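## Task

Pull the blue block marked 0 (the block just beneath the tower's top block) out of the tower and lay it flat on the table at least roughly two block widths away from the tower. The remainder of the tower must stay in its original place, with the top block now lying flat and centred on the block below it. When finished, both of these blocks must be supported by what lies beneath them, not by either arm.

## Robot and tools

Robot: two arms, left_arm and right_arm, mounted facing each other across a table. Each has a parallel gripper and a wrist camera. The arm names do not match image sides.

Scene frame: origin roughly halfway between the arms, +z up, table surface at z = +0.020 m. left_arm's base sits on the +y side at (-0.024, +0.459, +0.039) m with quat_wxyz (+0.704, 0, 0, -0.710). right_arm's base is at (-0.012, -0.453, +0.039) m with quat_wxyz (+0.713, 0, 0, +0.701). Fixed cameras and the table use the scene frame. Each arm's hand poses, velocities, targets and wrist-camera poses are reported in that arm's own base frame. Commanded offsets are along the axes of that arm's current Hand target.

Gripper geometry: the fingers point along the gripper's +x axis and close along its y axis. end_effector_position is the point between the fingers, about 3 to 4 cm behind the tips. Only the outer 1.5 cm of each finger pad is flat, so grip blocks near the fingertips.

Row format, shared by execute_actions and move: 14 numbers, each in [-1, 1]. The first 7 are left_arm: dx, dy, dz, rx, ry, rz, opening. The next 7 are right_arm in the same order. Always send all 14, even when only one arm moves.
- dx to rz are relative offsets, not poses. They are measured from the arm's Hand target at the start of the action or move, along that target's own axes.
- Scale: 1.0 equals 0.6 m for dx, dy, dz, and 180 degrees for rotation. rx, ry, rz form a single rotation vector.
- Because offsets restart from the current Hand target, sending the same offset twice moves the arm twice. Six zeros re-request the current Hand target.
- opening is absolute, not an offset. +1 is fully open (0.080 m) and -1 is fully closed. Empty fingers touch at about -0.78. A full close takes at least about 0.6 s.
- Sending 0 as an opening is a real command, so resend the present opening for any gripper you want left unchanged.

execute_actions(actions, cameras): actions is a list of actions. Each action is a list of up to 15 rows. Each row lasts one control step of 1/30 s, and if you give fewer than 15 rows, the last row is held for the remaining steps. Every row counts from the pose at the start of its action. An empty actions list returns the state plus camera images, the current scene number and the task. cameras takes camera names, ["all"] or [].

move(target, speed, blend, opening_speed, grip_force, blocking, cameras): drives each gripper in a straight line toward its offset.
- target: one 14-number row, or a list of up to 15 rows. Every row is an offset from the same starting Hand targets, not from the previous row.
- speed: m/s, from 0.002 to 4.3, default 0.25. Rotation is capped at twice this value in rad/s. Give one number, or one per target.
- blend: corner rounding in metres. The default 0 stops at each target.
- opening_speed: how fast the commanded opening changes, in scale units per second, 0.2 or more.
- grip_force: newtons per finger pad, 8 to 34. Give one value, or one per arm. It stays set until you change it.
- blocking=false returns after about 0.5 s while the move continues.
- Limits: a move lasts at least 0.5 s and at most 10 s. Paths do not avoid obstacles or the other arm. Faster motion makes the hand lag and overshoot more. Keep paths away from an arm's own base, because passing near it can flip the shoulder posture.
- The extra "move:" line reports the outcome. done means at rest within 8 mm and 2 degrees. The other outcomes are off_target, moving, held, fault and blocked (stopped far from its goal, usually by an obstacle, and now holding still). limits=paced means the pose was clipped; limits=held means steps were withheld.

Other tools:
- wait(seconds, 0 to 10) lets the simulation run while the robot holds its commands.
- stop brakes a running move.
- zoom_image(camera, region [x0, y0, x1, y1] in pixels, at most 504 by 504) enlarges part of a camera's latest image.
- finished_scene(scene = current scene number) ends the scene permanently.

Cameras: cam_head_left, cam_head_right, cam_high and cam_low are 504x504. cam_left_wrist and cam_right_wrist are 896x504.

Reading results:
- end_effector_position (m), end_effector_quat_wxyz and velocities are in the arm's base frame. These can be off by a few centimetres, more at long reach.
- "Hand target" is the last commanded pose after clipping, and it is the reference for the next offset.
- "Tool commands" shows the current gripper commands.
- grip_measured is the finger opening on the command scale. The final Joint positions entry is the opening in metres.
- grip_effort_n is motor effort, negative when closing. It is not pad force.
- Joint torques and External joint torques list the joints in Joint positions order.
- "within noise" means the arm is still.

Behaviour to expect:
- Orientation commands are clipped to within 32 degrees of the measured orientation.
- Friction and gravity can leave the gripper short, low or tilted. Check the result after every move and correct it. If the gripper settles short, send the missing distance as a new offset.
- To grip firmly, command about 0.08 below the grip_measured value read at first touch.
- To stop pushing against something, command a target back beyond the gripper's current position.

Avoid:
- Any contact between the two arms, including one gripper closing on the other's fingers.
- Hard hits on the table or fixed objects.
- Strain on the wrist camera cables.
- Dropping blocks, releasing them while they move, or letting anything leave the table.
- Large jumps in one step, which can trigger an OVER-SPEED FAULT.
- Contact torque at the load limits, which triggers a TORQUE FAULT (a 10 s stop). Limits in N m: waist 17, shoulder 21.1, elbow 21, wrist pitch 5.55, wrist yaw 5.53, wrist roll 5.19.
- Overheating. Long holds, outstretched poses or pushing toward unreachable targets heat motors. A MOTOR HOT line appears at 50 °C, and an over-temperature stop comes at 95 °C.

Joint ranges (rad): waist ±3.054, shoulder 0 to 3.142, elbow 0 to 2.356, wrist pitch ±1.571, wrist yaw ±1.571, wrist roll ±3.142.

An outside force may occasionally nudge loose objects.

Each tool is called after "Emit:" as a command line: name --argument value for each argument, lists and objects as JSON in quotes; but a table of rows of numbers goes row by row, as --pt "numbers of a row", without its own name.

## Session

Emit:
execute_actions --actions '[]'

Scene clock: 0.00 s.
left_arm: end_effector_position=(+0.2437, -0.0737, +0.2504) grip_measured=+1.000 grip_effort_n=n/a end_effector_quat_wxyz=(+0.977, +0.158, +0.136, -0.037) | right_arm: end_effector_position=(+0.4318, +0.1226, +0.1436) grip_measured=+1.000 grip_effort_n=n/a end_effector_quat_wxyz=(+0.971, -0.226, +0.031, +0.068)
Joint positions: left_arm=[-0.61 0.651 0.614 -0.297 -0.555 0.135 0.08] | right_arm=[0.354 1.79 0.651 1.045 0.234 -0.431 0.08]
Joint velocities: within noise
Joint torques (N m): no reading
External joint torques (N m): no reading
Heat: left arm: hottest wrist pitch 36 °C (+0.0 °C/min); right arm: hottest wrist pitch 37 °C (+0.0 °C/min).
Hand target: left_arm +0.2436, -0.0735, +0.2528; +0.978, +0.156, +0.133, -0.036 | right_arm +0.4320, +0.1226, +0.1446; +0.971, -0.226, +0.030, +0.068
Tool commands: left_gripper/opening=+1.0 right_gripper/opening=+1.0

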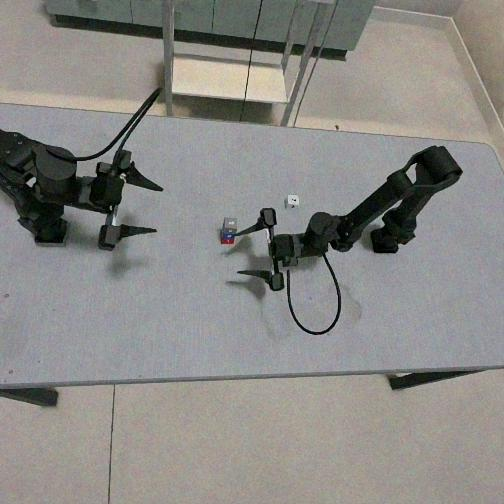

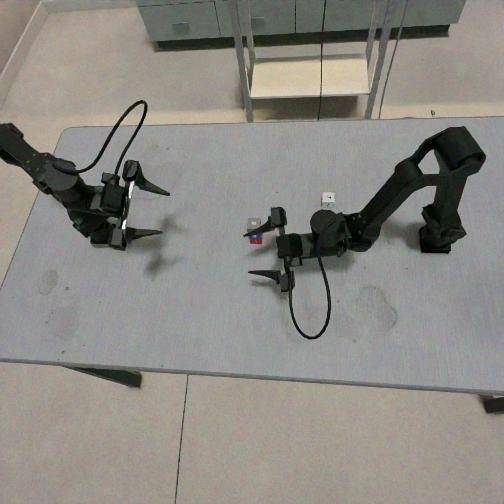

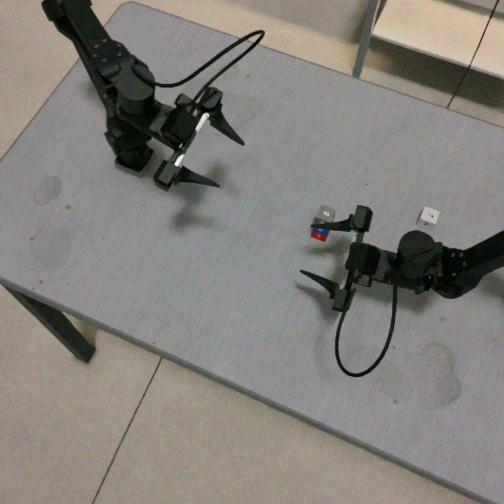

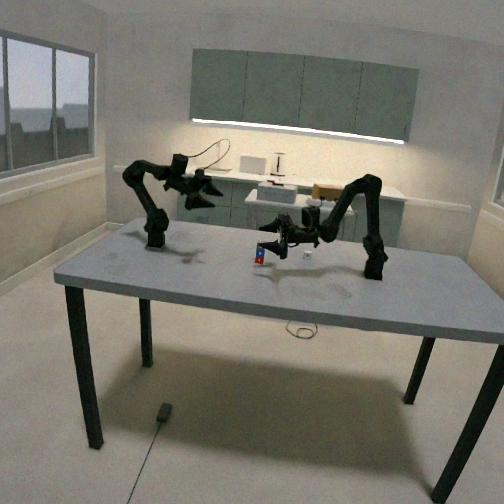

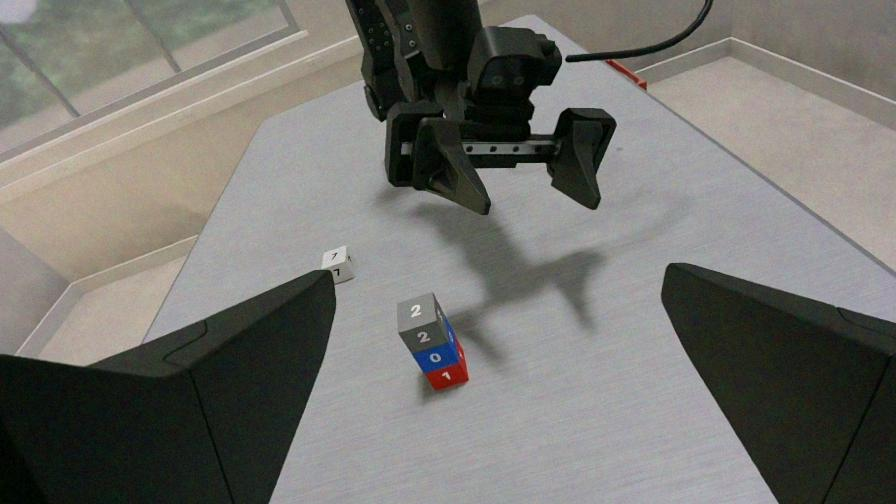

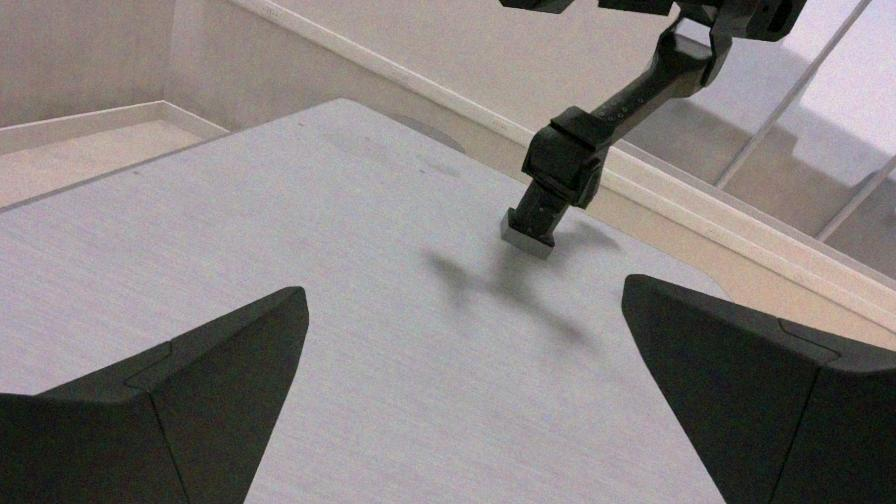

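Emit:
zoom_image --camera "cam_head_left" --region '[190, 180, 310, 300]'

Emit:
zoom_image --camera "cam_head_right" --region '[210, 180, 350, 300]'

Emit:
zoom_image --camera "cam_left_wrist" --region '[300, 200, 560, 440]'

Scaled by 4.200.

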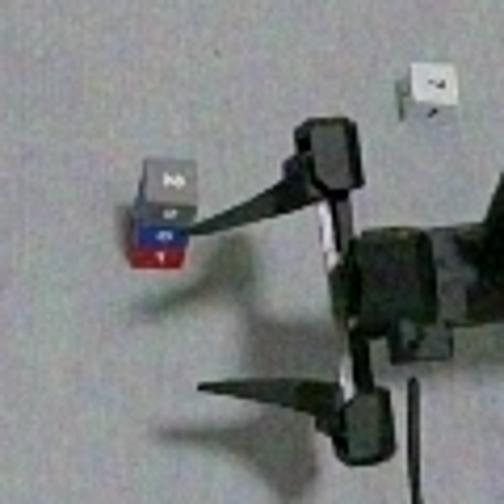

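Scaled by 3.600.

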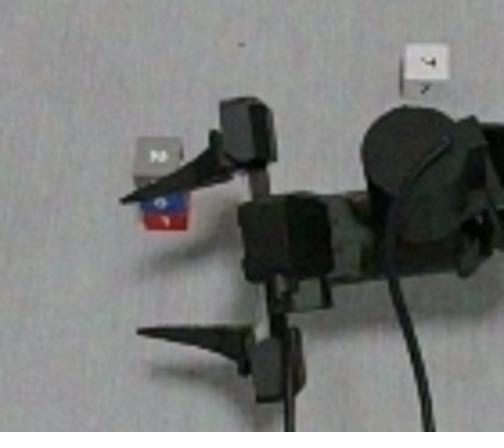

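Scaled by 1.938.

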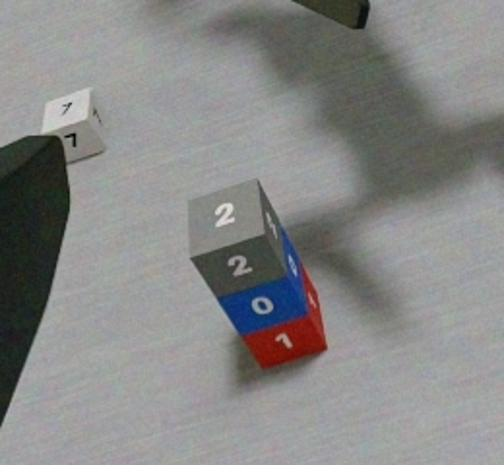

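Emit:
move --target '[0,0,0,0,0,0,1,-0.2153,-0.2692,0.1363,0.1537,0.3074,0.0362,1]' --speed 0.35 --cameras '["all"]'

Scene clock: 36.17 s.
left_arm: end_effector_position=(+0.2437, -0.0737, +0.2504) grip_measured=+1.000 grip_effort_n=2.1 end_effector_quat_wxyz=(+0.977, +0.158, +0.136, -0.037) | right_arm: end_effector_position=(+0.3272, +0.0005, +0.2978) grip_measured=+1.000 grip_effort_n=3.5 end_effector_quat_wxyz=(+0.865, -0.003, +0.501, +0.001)
Joint positions: left_arm=[-0.61 0.651 0.614 -0.297 -0.555 0.135 0.08] | right_arm=[0.003 1.484 1.742 -1.308 0.003 -0.003 0.08]
Joint torques (N m): left_arm=[0.01 -1.02 7.4 1.75 -0.14 -0.06] | right_arm=[-0.4 -3.41 8.22 1.16 -0.16 0.07]
External joint torques (N m): left_arm=[0.01 -0.28 0.76 0.19 -0.03 -0.04] | right_arm=[-0.42 1.72 2.39 0.02 -0.16 0.07]
Heat: left arm: hottest wrist pitch 38 °C (+3.3 °C/min); right arm: hottest wrist pitch 41 °C (+6.6 °C/min).
Hand target: left_arm +0.2436, -0.0735, +0.2528; +0.978, +0.156, +0.133, -0.036 | right_arm +0.3299, -0.0001, +0.2994; +0.866, +0.000, +0.500, +0.000
Off the commanded pose: left_arm 0.002 m, 0 deg | right_arm 0.003 m, 0 deg.
move: done

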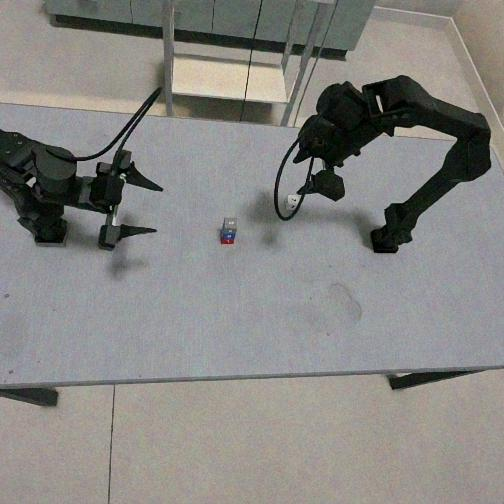

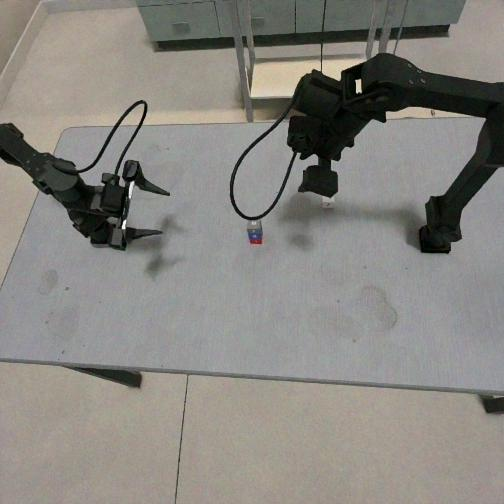

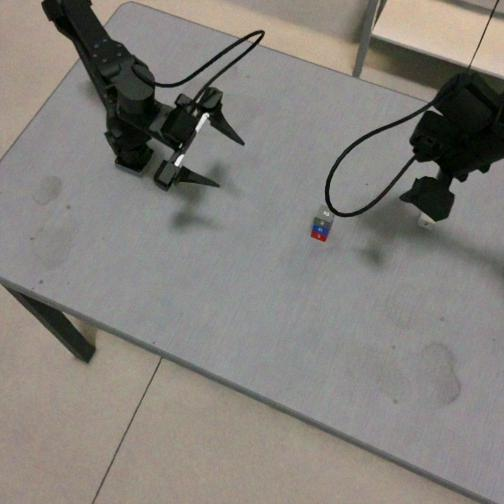

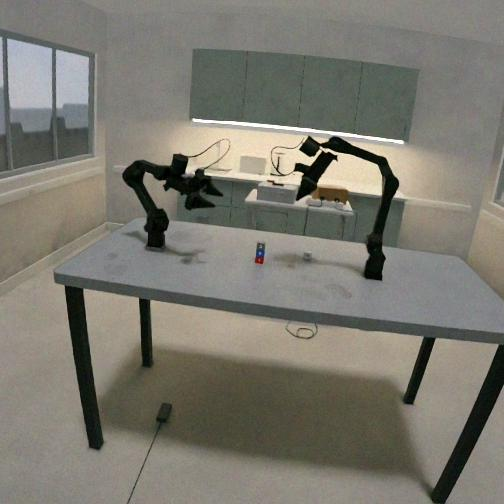

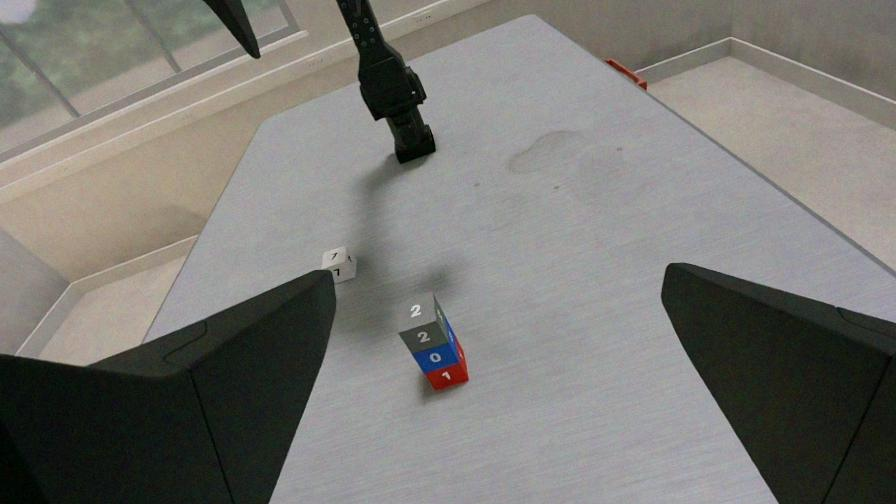

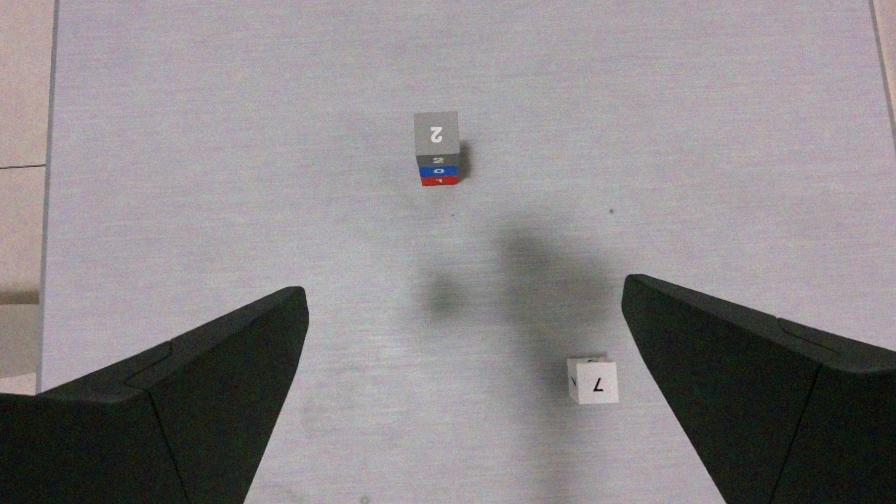

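Emit:
move --target '[0,0,0,0,0,0,1,0.2062,0.02,-0.0575,0,0,0,1]' --cameras '["cam_right_wrist","cam_left_wrist","cam_head_left"]'

Emit:
zoom_image --camera "cam_left_wrist" --region '[280, 180, 580, 420]'

Scene clock: 46.67 s.
left_arm: end_effector_position=(+0.2437, -0.0737, +0.2504) grip_measured=+1.000 grip_effort_n=2.1 end_effector_quat_wxyz=(+0.977, +0.158, +0.136, -0.037) | right_arm: end_effector_position=(+0.3633, +0.0110, +0.1819) grip_measured=+1.000 grip_effort_n=3.5 end_effector_quat_wxyz=(+0.870, +0.001, +0.492, +0.001)
Joint positions: left_arm=[-0.61 0.651 0.614 -0.297 -0.555 0.135 0.08] | right_arm=[0.038 1.491 1.259 -0.798 0.018 0.033 0.08]
Joint torques (N m): left_arm=[-0.03 -0.96 7.47 1.74 -0.13 0] | right_arm=[0.36 -4.28 5.53 1.45 0.06 0.11]
External joint torques (N m): left_arm=[-0.01 -0.31 0.99 0.23 -0.03 0.01] | right_arm=[0.38 1.61 -1.02 0.28 0.05 0.11]
Heat: left arm: hottest wrist pitch 39 °C (+3.9 °C/min); right arm: hottest wrist pitch 41 °C (+5.1 °C/min).
Hand target: left_arm +0.2436, -0.0735, +0.2528; +0.978, +0.156, +0.133, -0.036 | right_arm +0.3620, +0.0120, +0.1753; +0.866, +0.000, +0.499, +0.000
Off the commanded pose: left_arm 0.002 m, 0 deg | right_arm 0.007 m, 1 deg.
move: done
Images, in order (width x height): cam_head_left 504x504, cam_left_wrist 896x504, cam_right_wrist 896x504.

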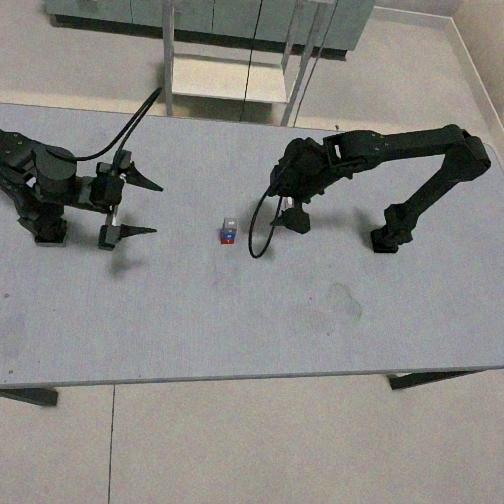

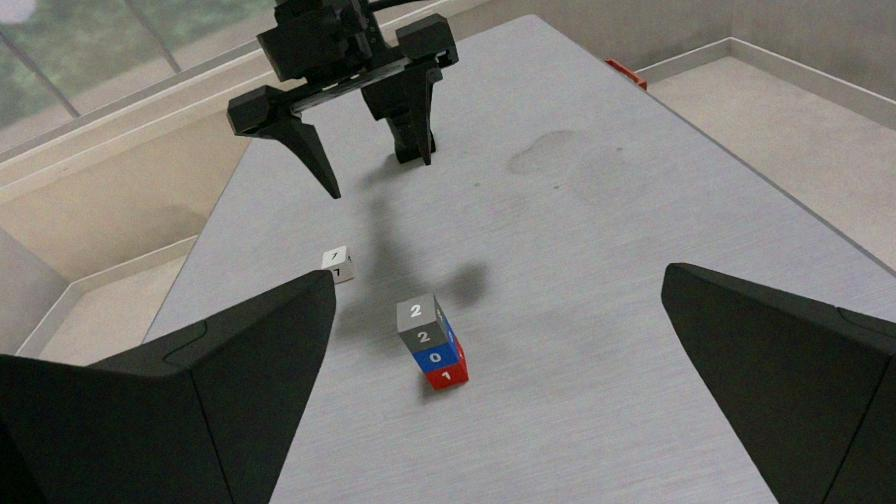

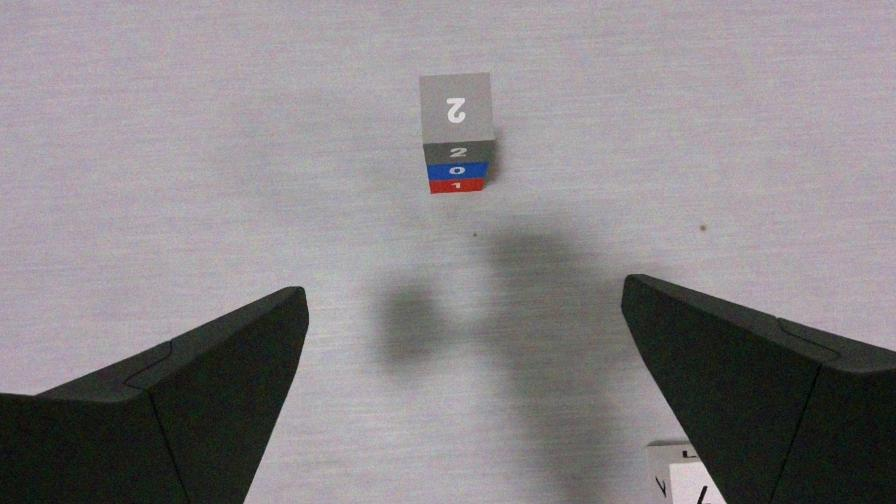

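Scaled by 1.680.

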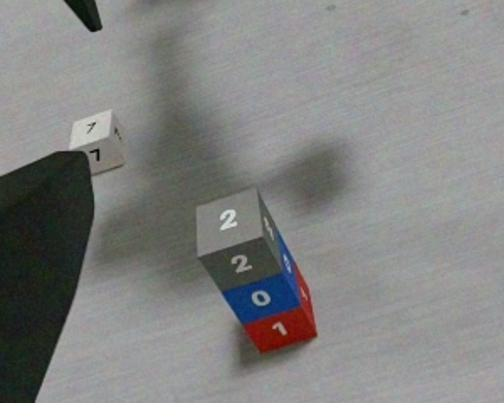

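Emit:
move --target '[0,0,0,0,0,0,1,0.1348,0,0.0492,0,0,0,1]' --cameras '["cam_right_wrist","cam_left_wrist","cam_head_right"]'

Emit:
zoom_image --camera "cam_left_wrist" --region '[280, 180, 580, 420]'

Scene clock: 74.83 s.
left_arm: end_effector_position=(+0.2437, -0.0737, +0.2504) grip_measured=+1.000 grip_effort_n=2.6 end_effector_quat_wxyz=(+0.977, +0.158, +0.136, -0.037) | right_arm: end_effector_position=(+0.4242, +0.0131, +0.1200) grip_measured=+1.000 grip_effort_n=3.0 end_effector_quat_wxyz=(+0.866, +0.000, +0.501, +0.001)
Joint positions: left_arm=[-0.61 0.651 0.614 -0.297 -0.555 0.135 0.08] | right_arm=[0.037 1.758 1.303 -0.594 0.018 0.031 0.08]
Joint torques (N m): left_arm=[-0.05 -0.87 7.36 1.75 -0.13 0] | right_arm=[-0.4 -5.34 8.69 1.36 -0.07 -0.04]
External joint torques (N m): left_arm=[-0.03 -0.15 0.72 0.19 -0.04 0.01] | right_arm=[-0.4 2.52 2.24 0.22 -0.08 -0.04]
Heat: left arm: hottest wrist pitch 39 °C (+2.0 °C/min); right arm: hottest wrist pitch 41 °C (+1.0 °C/min).
Hand target: left_arm +0.2436, -0.0735, +0.2528; +0.978, +0.156, +0.133, -0.036 | right_arm +0.4281, +0.0119, +0.1200; +0.866, +0.000, +0.499, +0.000
Off the commanded pose: left_arm 0.002 m, 0 deg | right_arm 0.004 m, 0 deg.
move: done
Images, in order (width x height): cam_head_right 504x504, cam_left_wrist 896x504, cam_right_wrist 896x504.

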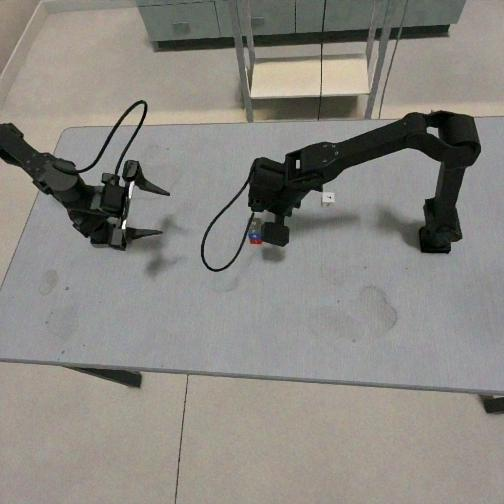

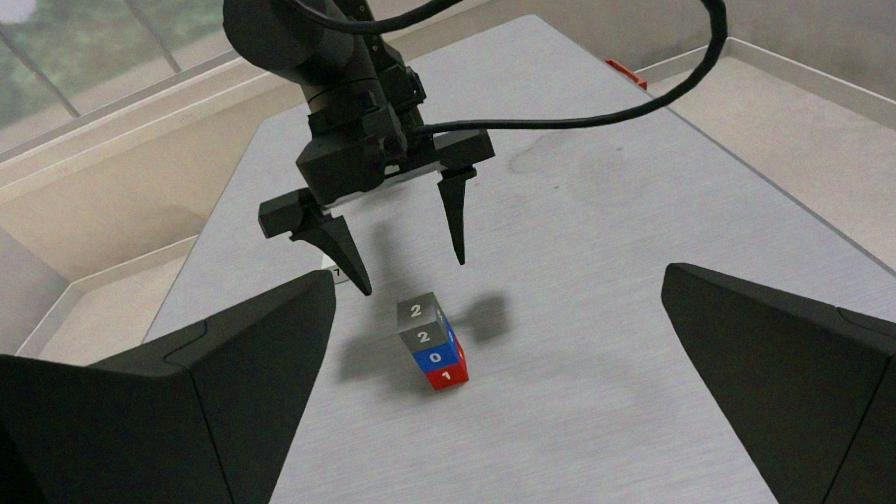

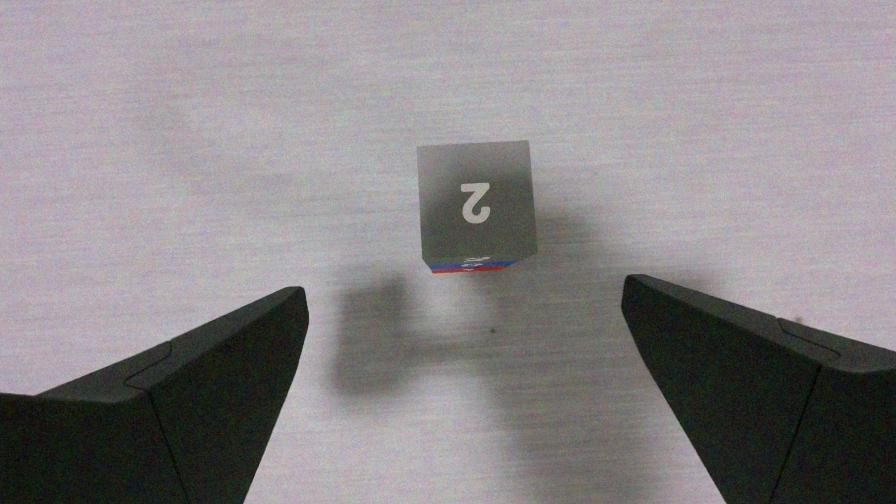

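Scaled by 1.680.

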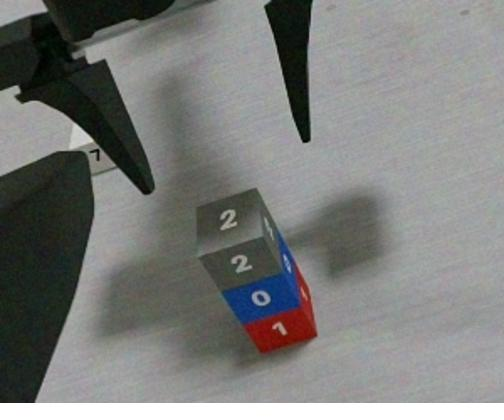

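Emit:
move --target '[0,0,0,0,0,0,1,0.065,-0.008,-0.0107,-0.0144,0,0.0083,1]' --speed 0.12 --cameras '["cam_right_wrist","cam_left_wrist"]'

Emit:
zoom_image --camera "cam_left_wrist" --region '[280, 180, 580, 420]'

Scene clock: 109.53 s.
left_arm: end_effector_position=(+0.2437, -0.0737, +0.2504) grip_measured=+1.000 grip_effort_n=2.6 end_effector_quat_wxyz=(+0.977, +0.158, +0.136, -0.037) | right_arm: end_effector_position=(+0.4444, +0.0081, +0.0915) grip_measured=+1.000 grip_effort_n=3.0 end_effector_quat_wxyz=(+0.871, -0.014, +0.491, +0.022)
Joint positions: left_arm=[-0.61 0.651 0.614 -0.297 -0.555 0.135 0.08] | right_arm=[0.012 1.847 1.287 -0.467 -0.018 -0.036 0.08]
Joint torques (N m): left_arm=[0.06 -0.86 7.34 1.75 -0.13 -0.02] | right_arm=[-0.37 -6.03 5.47 1.43 -0.18 -0.04]
External joint torques (N m): left_arm=[0.09 -0.1 0.74 0.21 -0.03 -0.01] | right_arm=[-0.44 2.37 -0.84 0.27 -0.15 -0.04]
Heat: left arm: hottest wrist pitch 40 °C (+1.0 °C/min); right arm: hottest wrist pitch 41 °C (+0.0 °C/min).
Hand target: left_arm +0.2436, -0.0735, +0.2528; +0.978, +0.156, +0.133, -0.036 | right_arm +0.4421, +0.0073, +0.0829; +0.866, -0.013, +0.499, +0.023
Off the commanded pose: left_arm 0.002 m, 0 deg | right_arm 0.009 m, 1 deg.
move: off_target (right_arm)
Images, in order (width x height): cam_left_wrist 896x504, cam_right_wrist 896x504.

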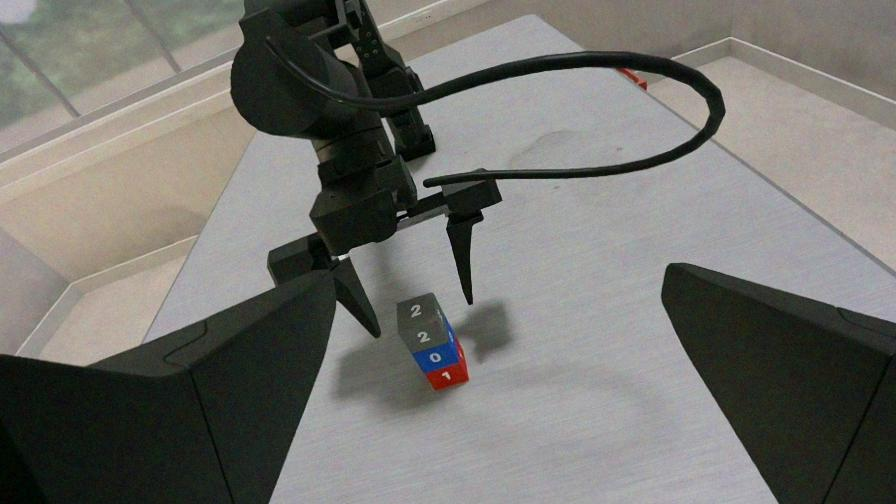

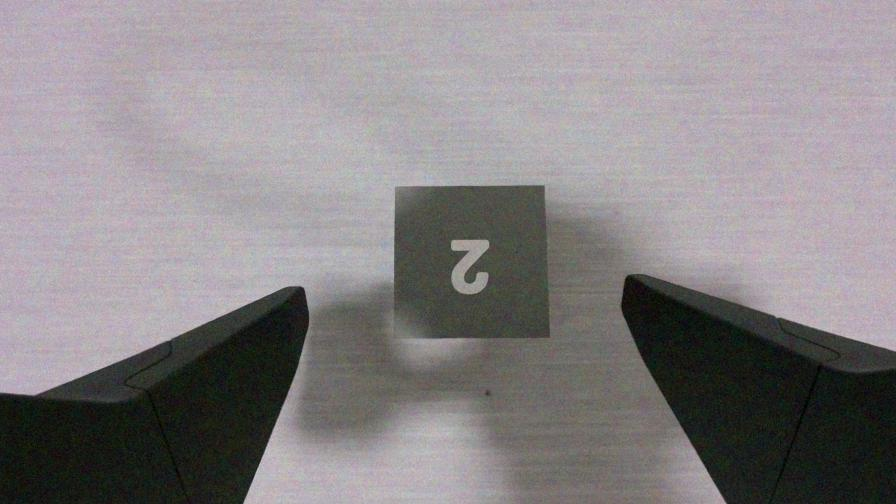

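Scaled by 1.680.

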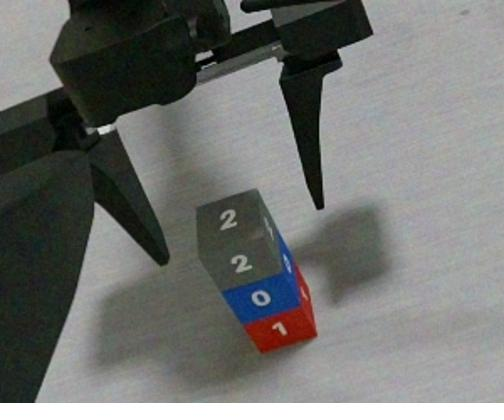

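Emit:
move --target '[0,0,0,0,0,0,1,0.0514,-0.0035,-0.0143,0,0,0,1]' --speed 0.12 --cameras '["cam_right_wrist","cam_left_wrist"]'

Emit:
zoom_image --camera "cam_left_wrist" --region '[320, 240, 520, 420]'

Scene clock: 118.50 s.
left_arm: end_effector_position=(+0.2437, -0.0737, +0.2504) grip_measured=+1.000 grip_effort_n=2.1 end_effector_quat_wxyz=(+0.977, +0.158, +0.136, -0.037) | right_arm: end_effector_position=(+0.4534, +0.0067, +0.0613) grip_measured=+1.000 grip_effort_n=3.5 end_effector_quat_wxyz=(+0.871, -0.014, +0.490, +0.022)
Joint positions: left_arm=[-0.61 0.651 0.614 -0.297 -0.555 0.135 0.08] | right_arm=[0.008 1.92 1.255 -0.36 -0.02 -0.039 0.08]
Joint torques (N m): left_arm=[0.08 -0.88 7.45 1.71 -0.12 -0.02] | right_arm=[-0.38 -6.03 5.22 1.43 -0.18 -0.04]
External joint torques (N m): left_arm=[0.09 -0.14 0.8 0.14 -0.02 0] | right_arm=[-0.44 2.66 -0.85 0.27 -0.16 -0.04]
Heat: left arm: hottest wrist pitch 40 °C (+1.0 °C/min); right arm: hottest wrist pitch 41 °C (+0.0 °C/min).
Hand target: left_arm +0.2436, -0.0735, +0.2528; +0.978, +0.156, +0.133, -0.036 | right_arm +0.4503, +0.0056, +0.0521; +0.866, -0.013, +0.499, +0.023
Off the commanded pose: left_arm 0.002 m, 0 deg | right_arm 0.010 m, 1 deg.
move: off_target (right_arm)
Images, in order (width x height): cam_left_wrist 896x504, cam_right_wrist 896x504.

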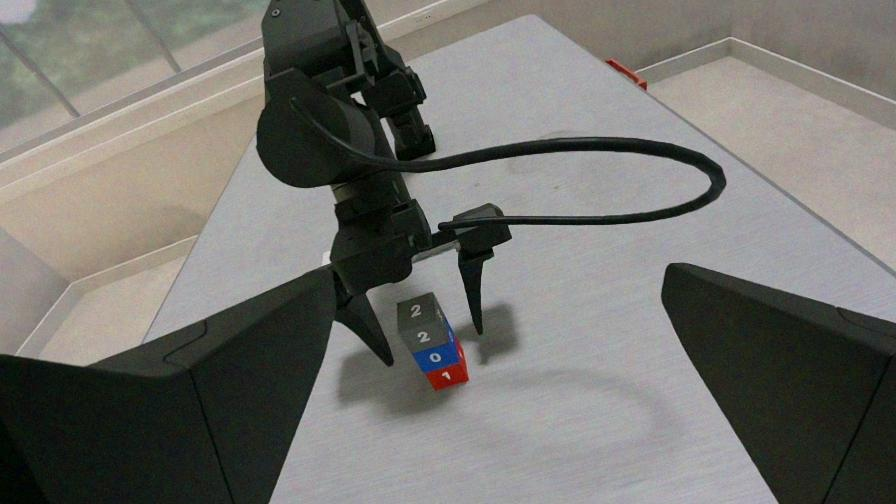

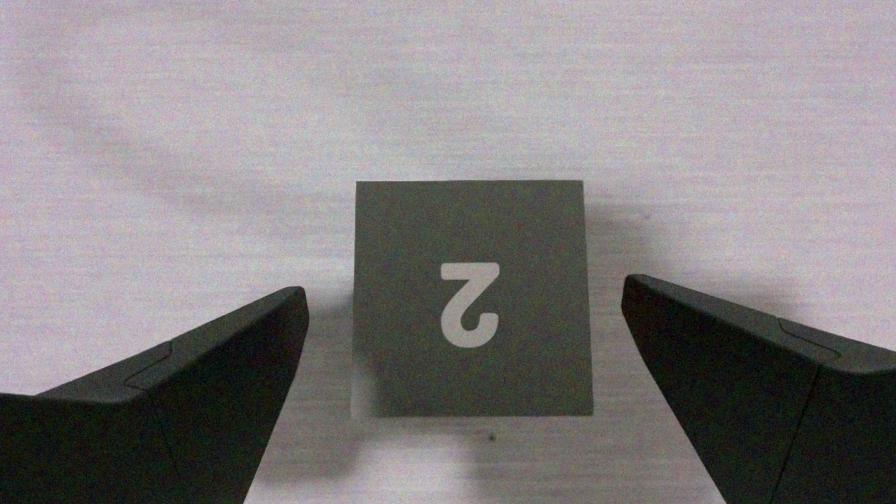

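Scaled by 2.520.

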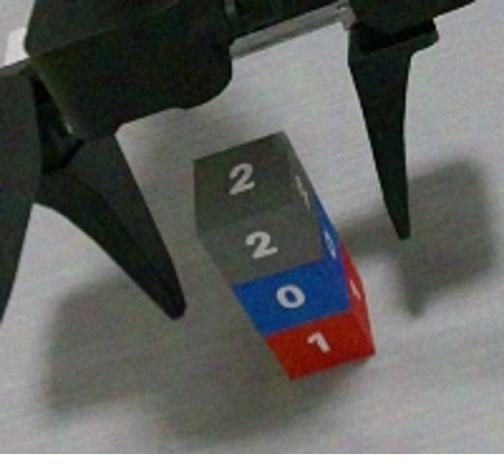

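Emit:
move --pt "0 0 0 0 0 0 1 0.0077 0 -0.0102 0 0 0 1" --pt "0 0 0 0 0 0 1 0.0077 0 -0.0102 0 0 0 -0.35" --speed 0.1 --opening_speed 1.2 --cameras '["cam_right_wrist","cam_left_wrist"]'

Emit:
zoom_image --camera "cam_left_wrist" --region '[320, 240, 520, 420]'

Scene clock: 136.43 s.
left_arm: end_effector_position=(+0.2437, -0.0737, +0.2504) grip_measured=+1.000 grip_effort_n=2.1 end_effector_quat_wxyz=(+0.977, +0.158, +0.136, -0.037) | right_arm: end_effector_position=(+0.4512, +0.0066, +0.0551) grip_measured=-0.105 grip_effort_n=-83.5 end_effector_quat_wxyz=(+0.872, -0.014, +0.489, +0.022)
Joint positions: left_arm=[-0.61 0.651 0.614 -0.297 -0.555 0.135 0.08] | right_arm=[0.008 1.921 1.228 -0.329 -0.021 -0.04 0.03]
Joint torques (N m): left_arm=[-0.05 -0.82 7.33 1.72 -0.12 -0.02] | right_arm=[-0.38 -5.94 4.93 1.39 -0.15 -0.03]
External joint torques (N m): left_arm=[-0.04 -0.11 0.73 0.17 -0.02 -0.01] | right_arm=[-0.4 2.85 -1.22 0.19 -0.14 -0.04]
Heat: left arm: hottest wrist pitch 40 °C (+1.0 °C/min); right arm: hottest wrist pitch 41 °C (+0.0 °C/min).
Hand target: left_arm +0.2436, -0.0735, +0.2528; +0.978, +0.156, +0.133, -0.036 | right_arm +0.4473, +0.0055, +0.0451; +0.866, -0.013, +0.499, +0.023
Off the commanded pose: left_arm 0.002 m, 0 deg | right_arm 0.011 m, 1 deg.
move: off_target (right_arm); target 2's new opening was sent with right_arm's hand 0.011 m and 1 deg from that target
Images, in order (width x height): cam_left_wrist 896x504, cam_right_wrist 896x504.

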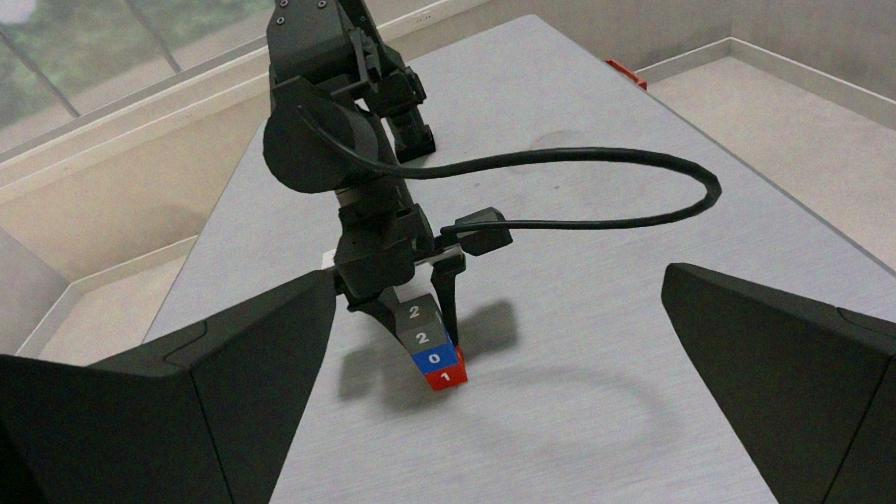

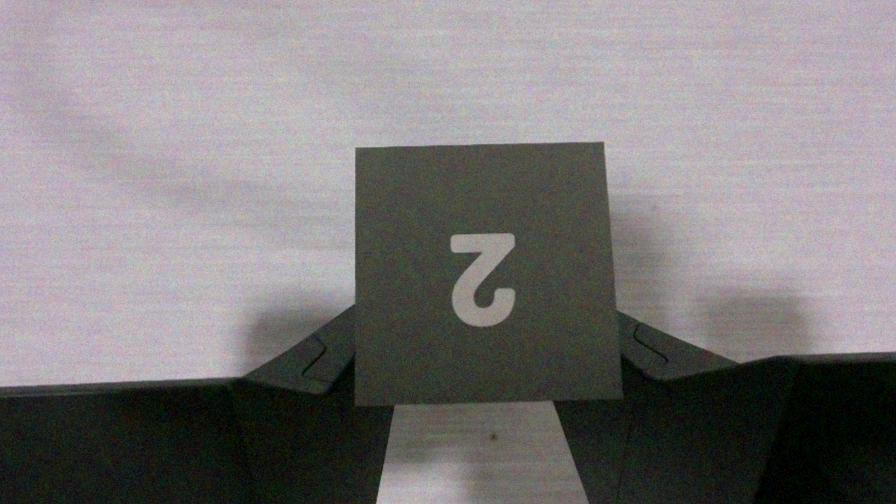

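Scaled by 2.520.

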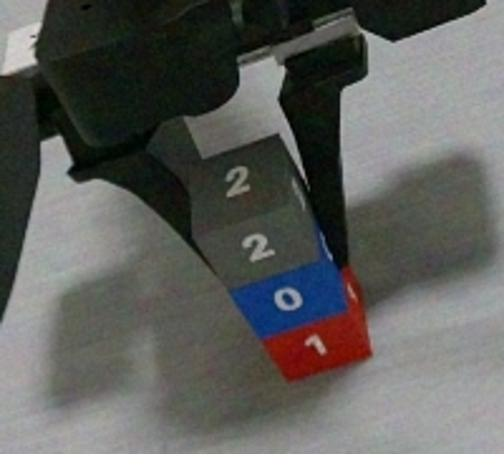

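Emit:
move --pt "0 0 0 0 0 0 1 -0.0722 0 0.0417 0 0 0 -0.35" --pt "0 0 0 0 0 0 1 -0.1888 0 -0.1604 0 0 0 -0.35" --speed 0.15 --blend 0.015 --cameras '["cam_right_wrist","cam_left_wrist"]'

Emit:
zoom_image --camera "cam_left_wrist" --region '[280, 160, 520, 420]'

Scene clock: 146.53 s.
left_arm: end_effector_position=(+0.2437, -0.0737, +0.2504) grip_measured=+1.000 grip_effort_n=2.6 end_effector_quat_wxyz=(+0.977, +0.158, +0.136, -0.037) | right_arm: end_effector_position=(+0.3106, -0.0015, +0.0955) grip_measured=-0.105 grip_effort_n=-83.5 end_effector_quat_wxyz=(+0.866, -0.014, +0.499, +0.022)
Joint positions: left_arm=[-0.61 0.651 0.614 -0.297 -0.555 0.135 0.08] | right_arm=[-0.022 1.346 0.797 -0.498 -0.035 -0.065 0.03]
Joint torques (N m): left_arm=[-0.11 -0.88 7.4 1.74 -0.14 -0.01] | right_arm=[-0.41 -4.88 5.27 1.21 -0.19 -0.04]
External joint torques (N m): left_arm=[-0.09 -0.13 0.76 0.18 -0.04 0.01] | right_arm=[-0.42 -0.3 -1.06 0.06 -0.16 -0.04]
Heat: left arm: hottest wrist pitch 40 °C (+0.0 °C/min); right arm: hottest wrist pitch 41 °C (+0.0 °C/min).
Hand target: left_arm +0.2436, -0.0735, +0.2528; +0.978, +0.156, +0.133, -0.036 | right_arm +0.3074, -0.0020, +0.0947; +0.866, -0.013, +0.499, +0.023
Off the commanded pose: left_arm 0.002 m, 0 deg | right_arm 0.003 m, 0 deg.
move: done
Images, in order (width x height): cam_left_wrist 896x504, cam_right_wrist 896x504.

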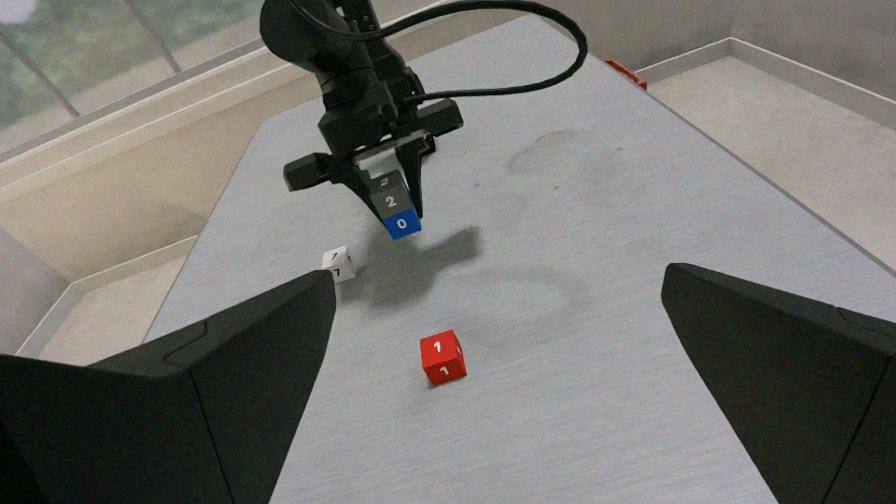

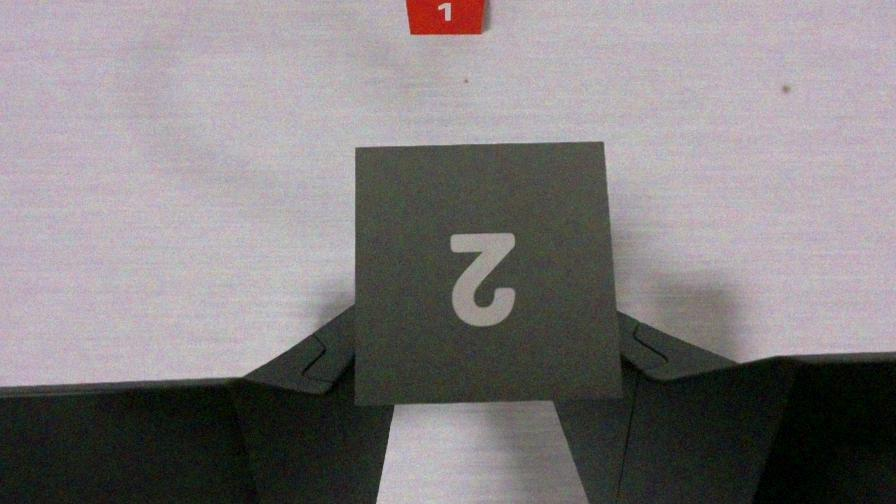

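Scaled by 1.938.

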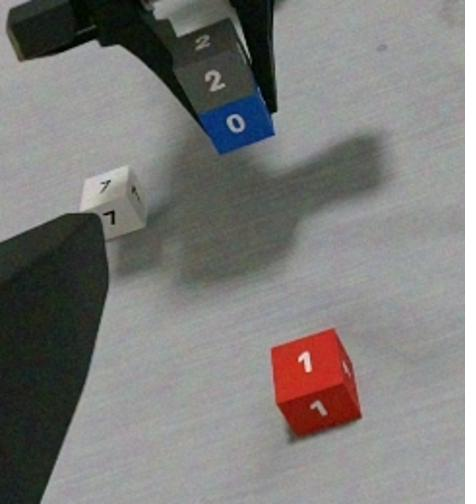

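Emit:
move --target '[0,0,0,0,0,0,1,0.091,0,-0.0525,0,-0.005,0,-0.35]' --speed 0.1 --cameras '["cam_right_wrist","cam_left_wrist"]'

Emit:
zoom_image --camera "cam_left_wrist" --region '[300, 140, 500, 300]'

Scene clock: 152.03 s.
left_arm: end_effector_position=(+0.2437, -0.0737, +0.2504) grip_measured=+1.000 grip_effort_n=2.1 end_effector_quat_wxyz=(+0.977, +0.158, +0.136, -0.037) | right_arm: end_effector_position=(+0.3110, -0.0014, +0.0374) grip_measured=-0.105 grip_effort_n=-83.5 end_effector_quat_wxyz=(+0.874, -0.014, +0.485, +0.022)
Joint positions: left_arm=[-0.61 0.651 0.614 -0.297 -0.555 0.135 0.08] | right_arm=[-0.022 1.449 0.607 -0.173 -0.037 -0.065 0.03]
Joint torques (N m): left_arm=[-0.04 -0.89 7.4 1.73 -0.1 -0.02] | right_arm=[-0.41 -2.99 4.7 1.51 -0.19 -0.03]
External joint torques (N m): left_arm=[-0.02 -0.18 0.79 0.17 0 -0.01] | right_arm=[-0.42 1.73 -0.91 0.35 -0.16 -0.03]
Heat: left arm: hottest wrist pitch 40 °C (+0.0 °C/min); right arm: hottest wrist pitch 41 °C (+0.0 °C/min).
Hand target: left_arm +0.2436, -0.0735, +0.2528; +0.978, +0.156, +0.133, -0.036 | right_arm +0.3075, -0.0019, +0.0318; +0.870, -0.013, +0.492, +0.023
Off the commanded pose: left_arm 0.002 m, 0 deg | right_arm 0.007 m, 1 deg.
move: done
Images, in order (width x height): cam_left_wrist 896x504, cam_right_wrist 896x504.

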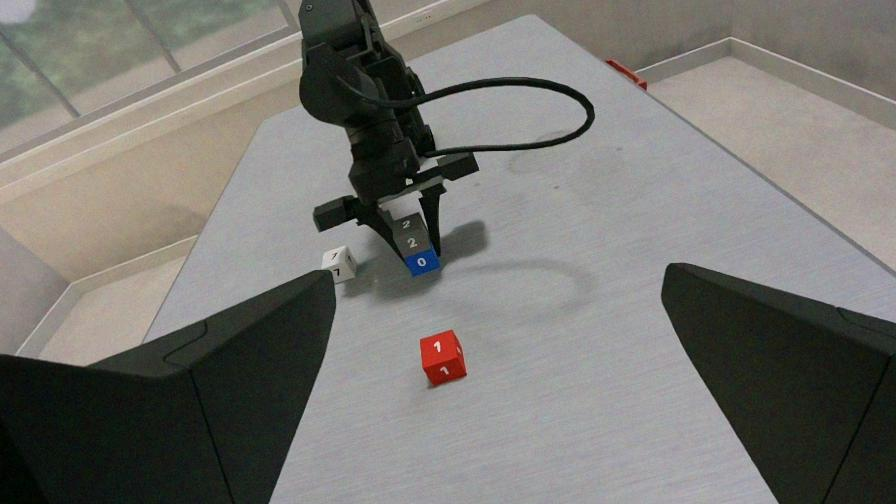

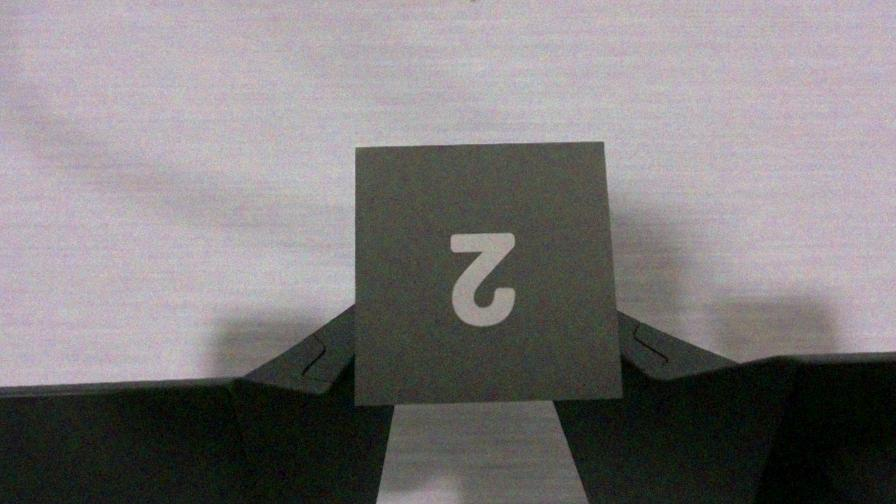

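Scaled by 2.520.

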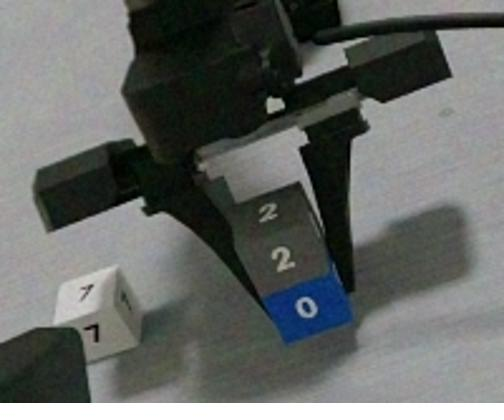

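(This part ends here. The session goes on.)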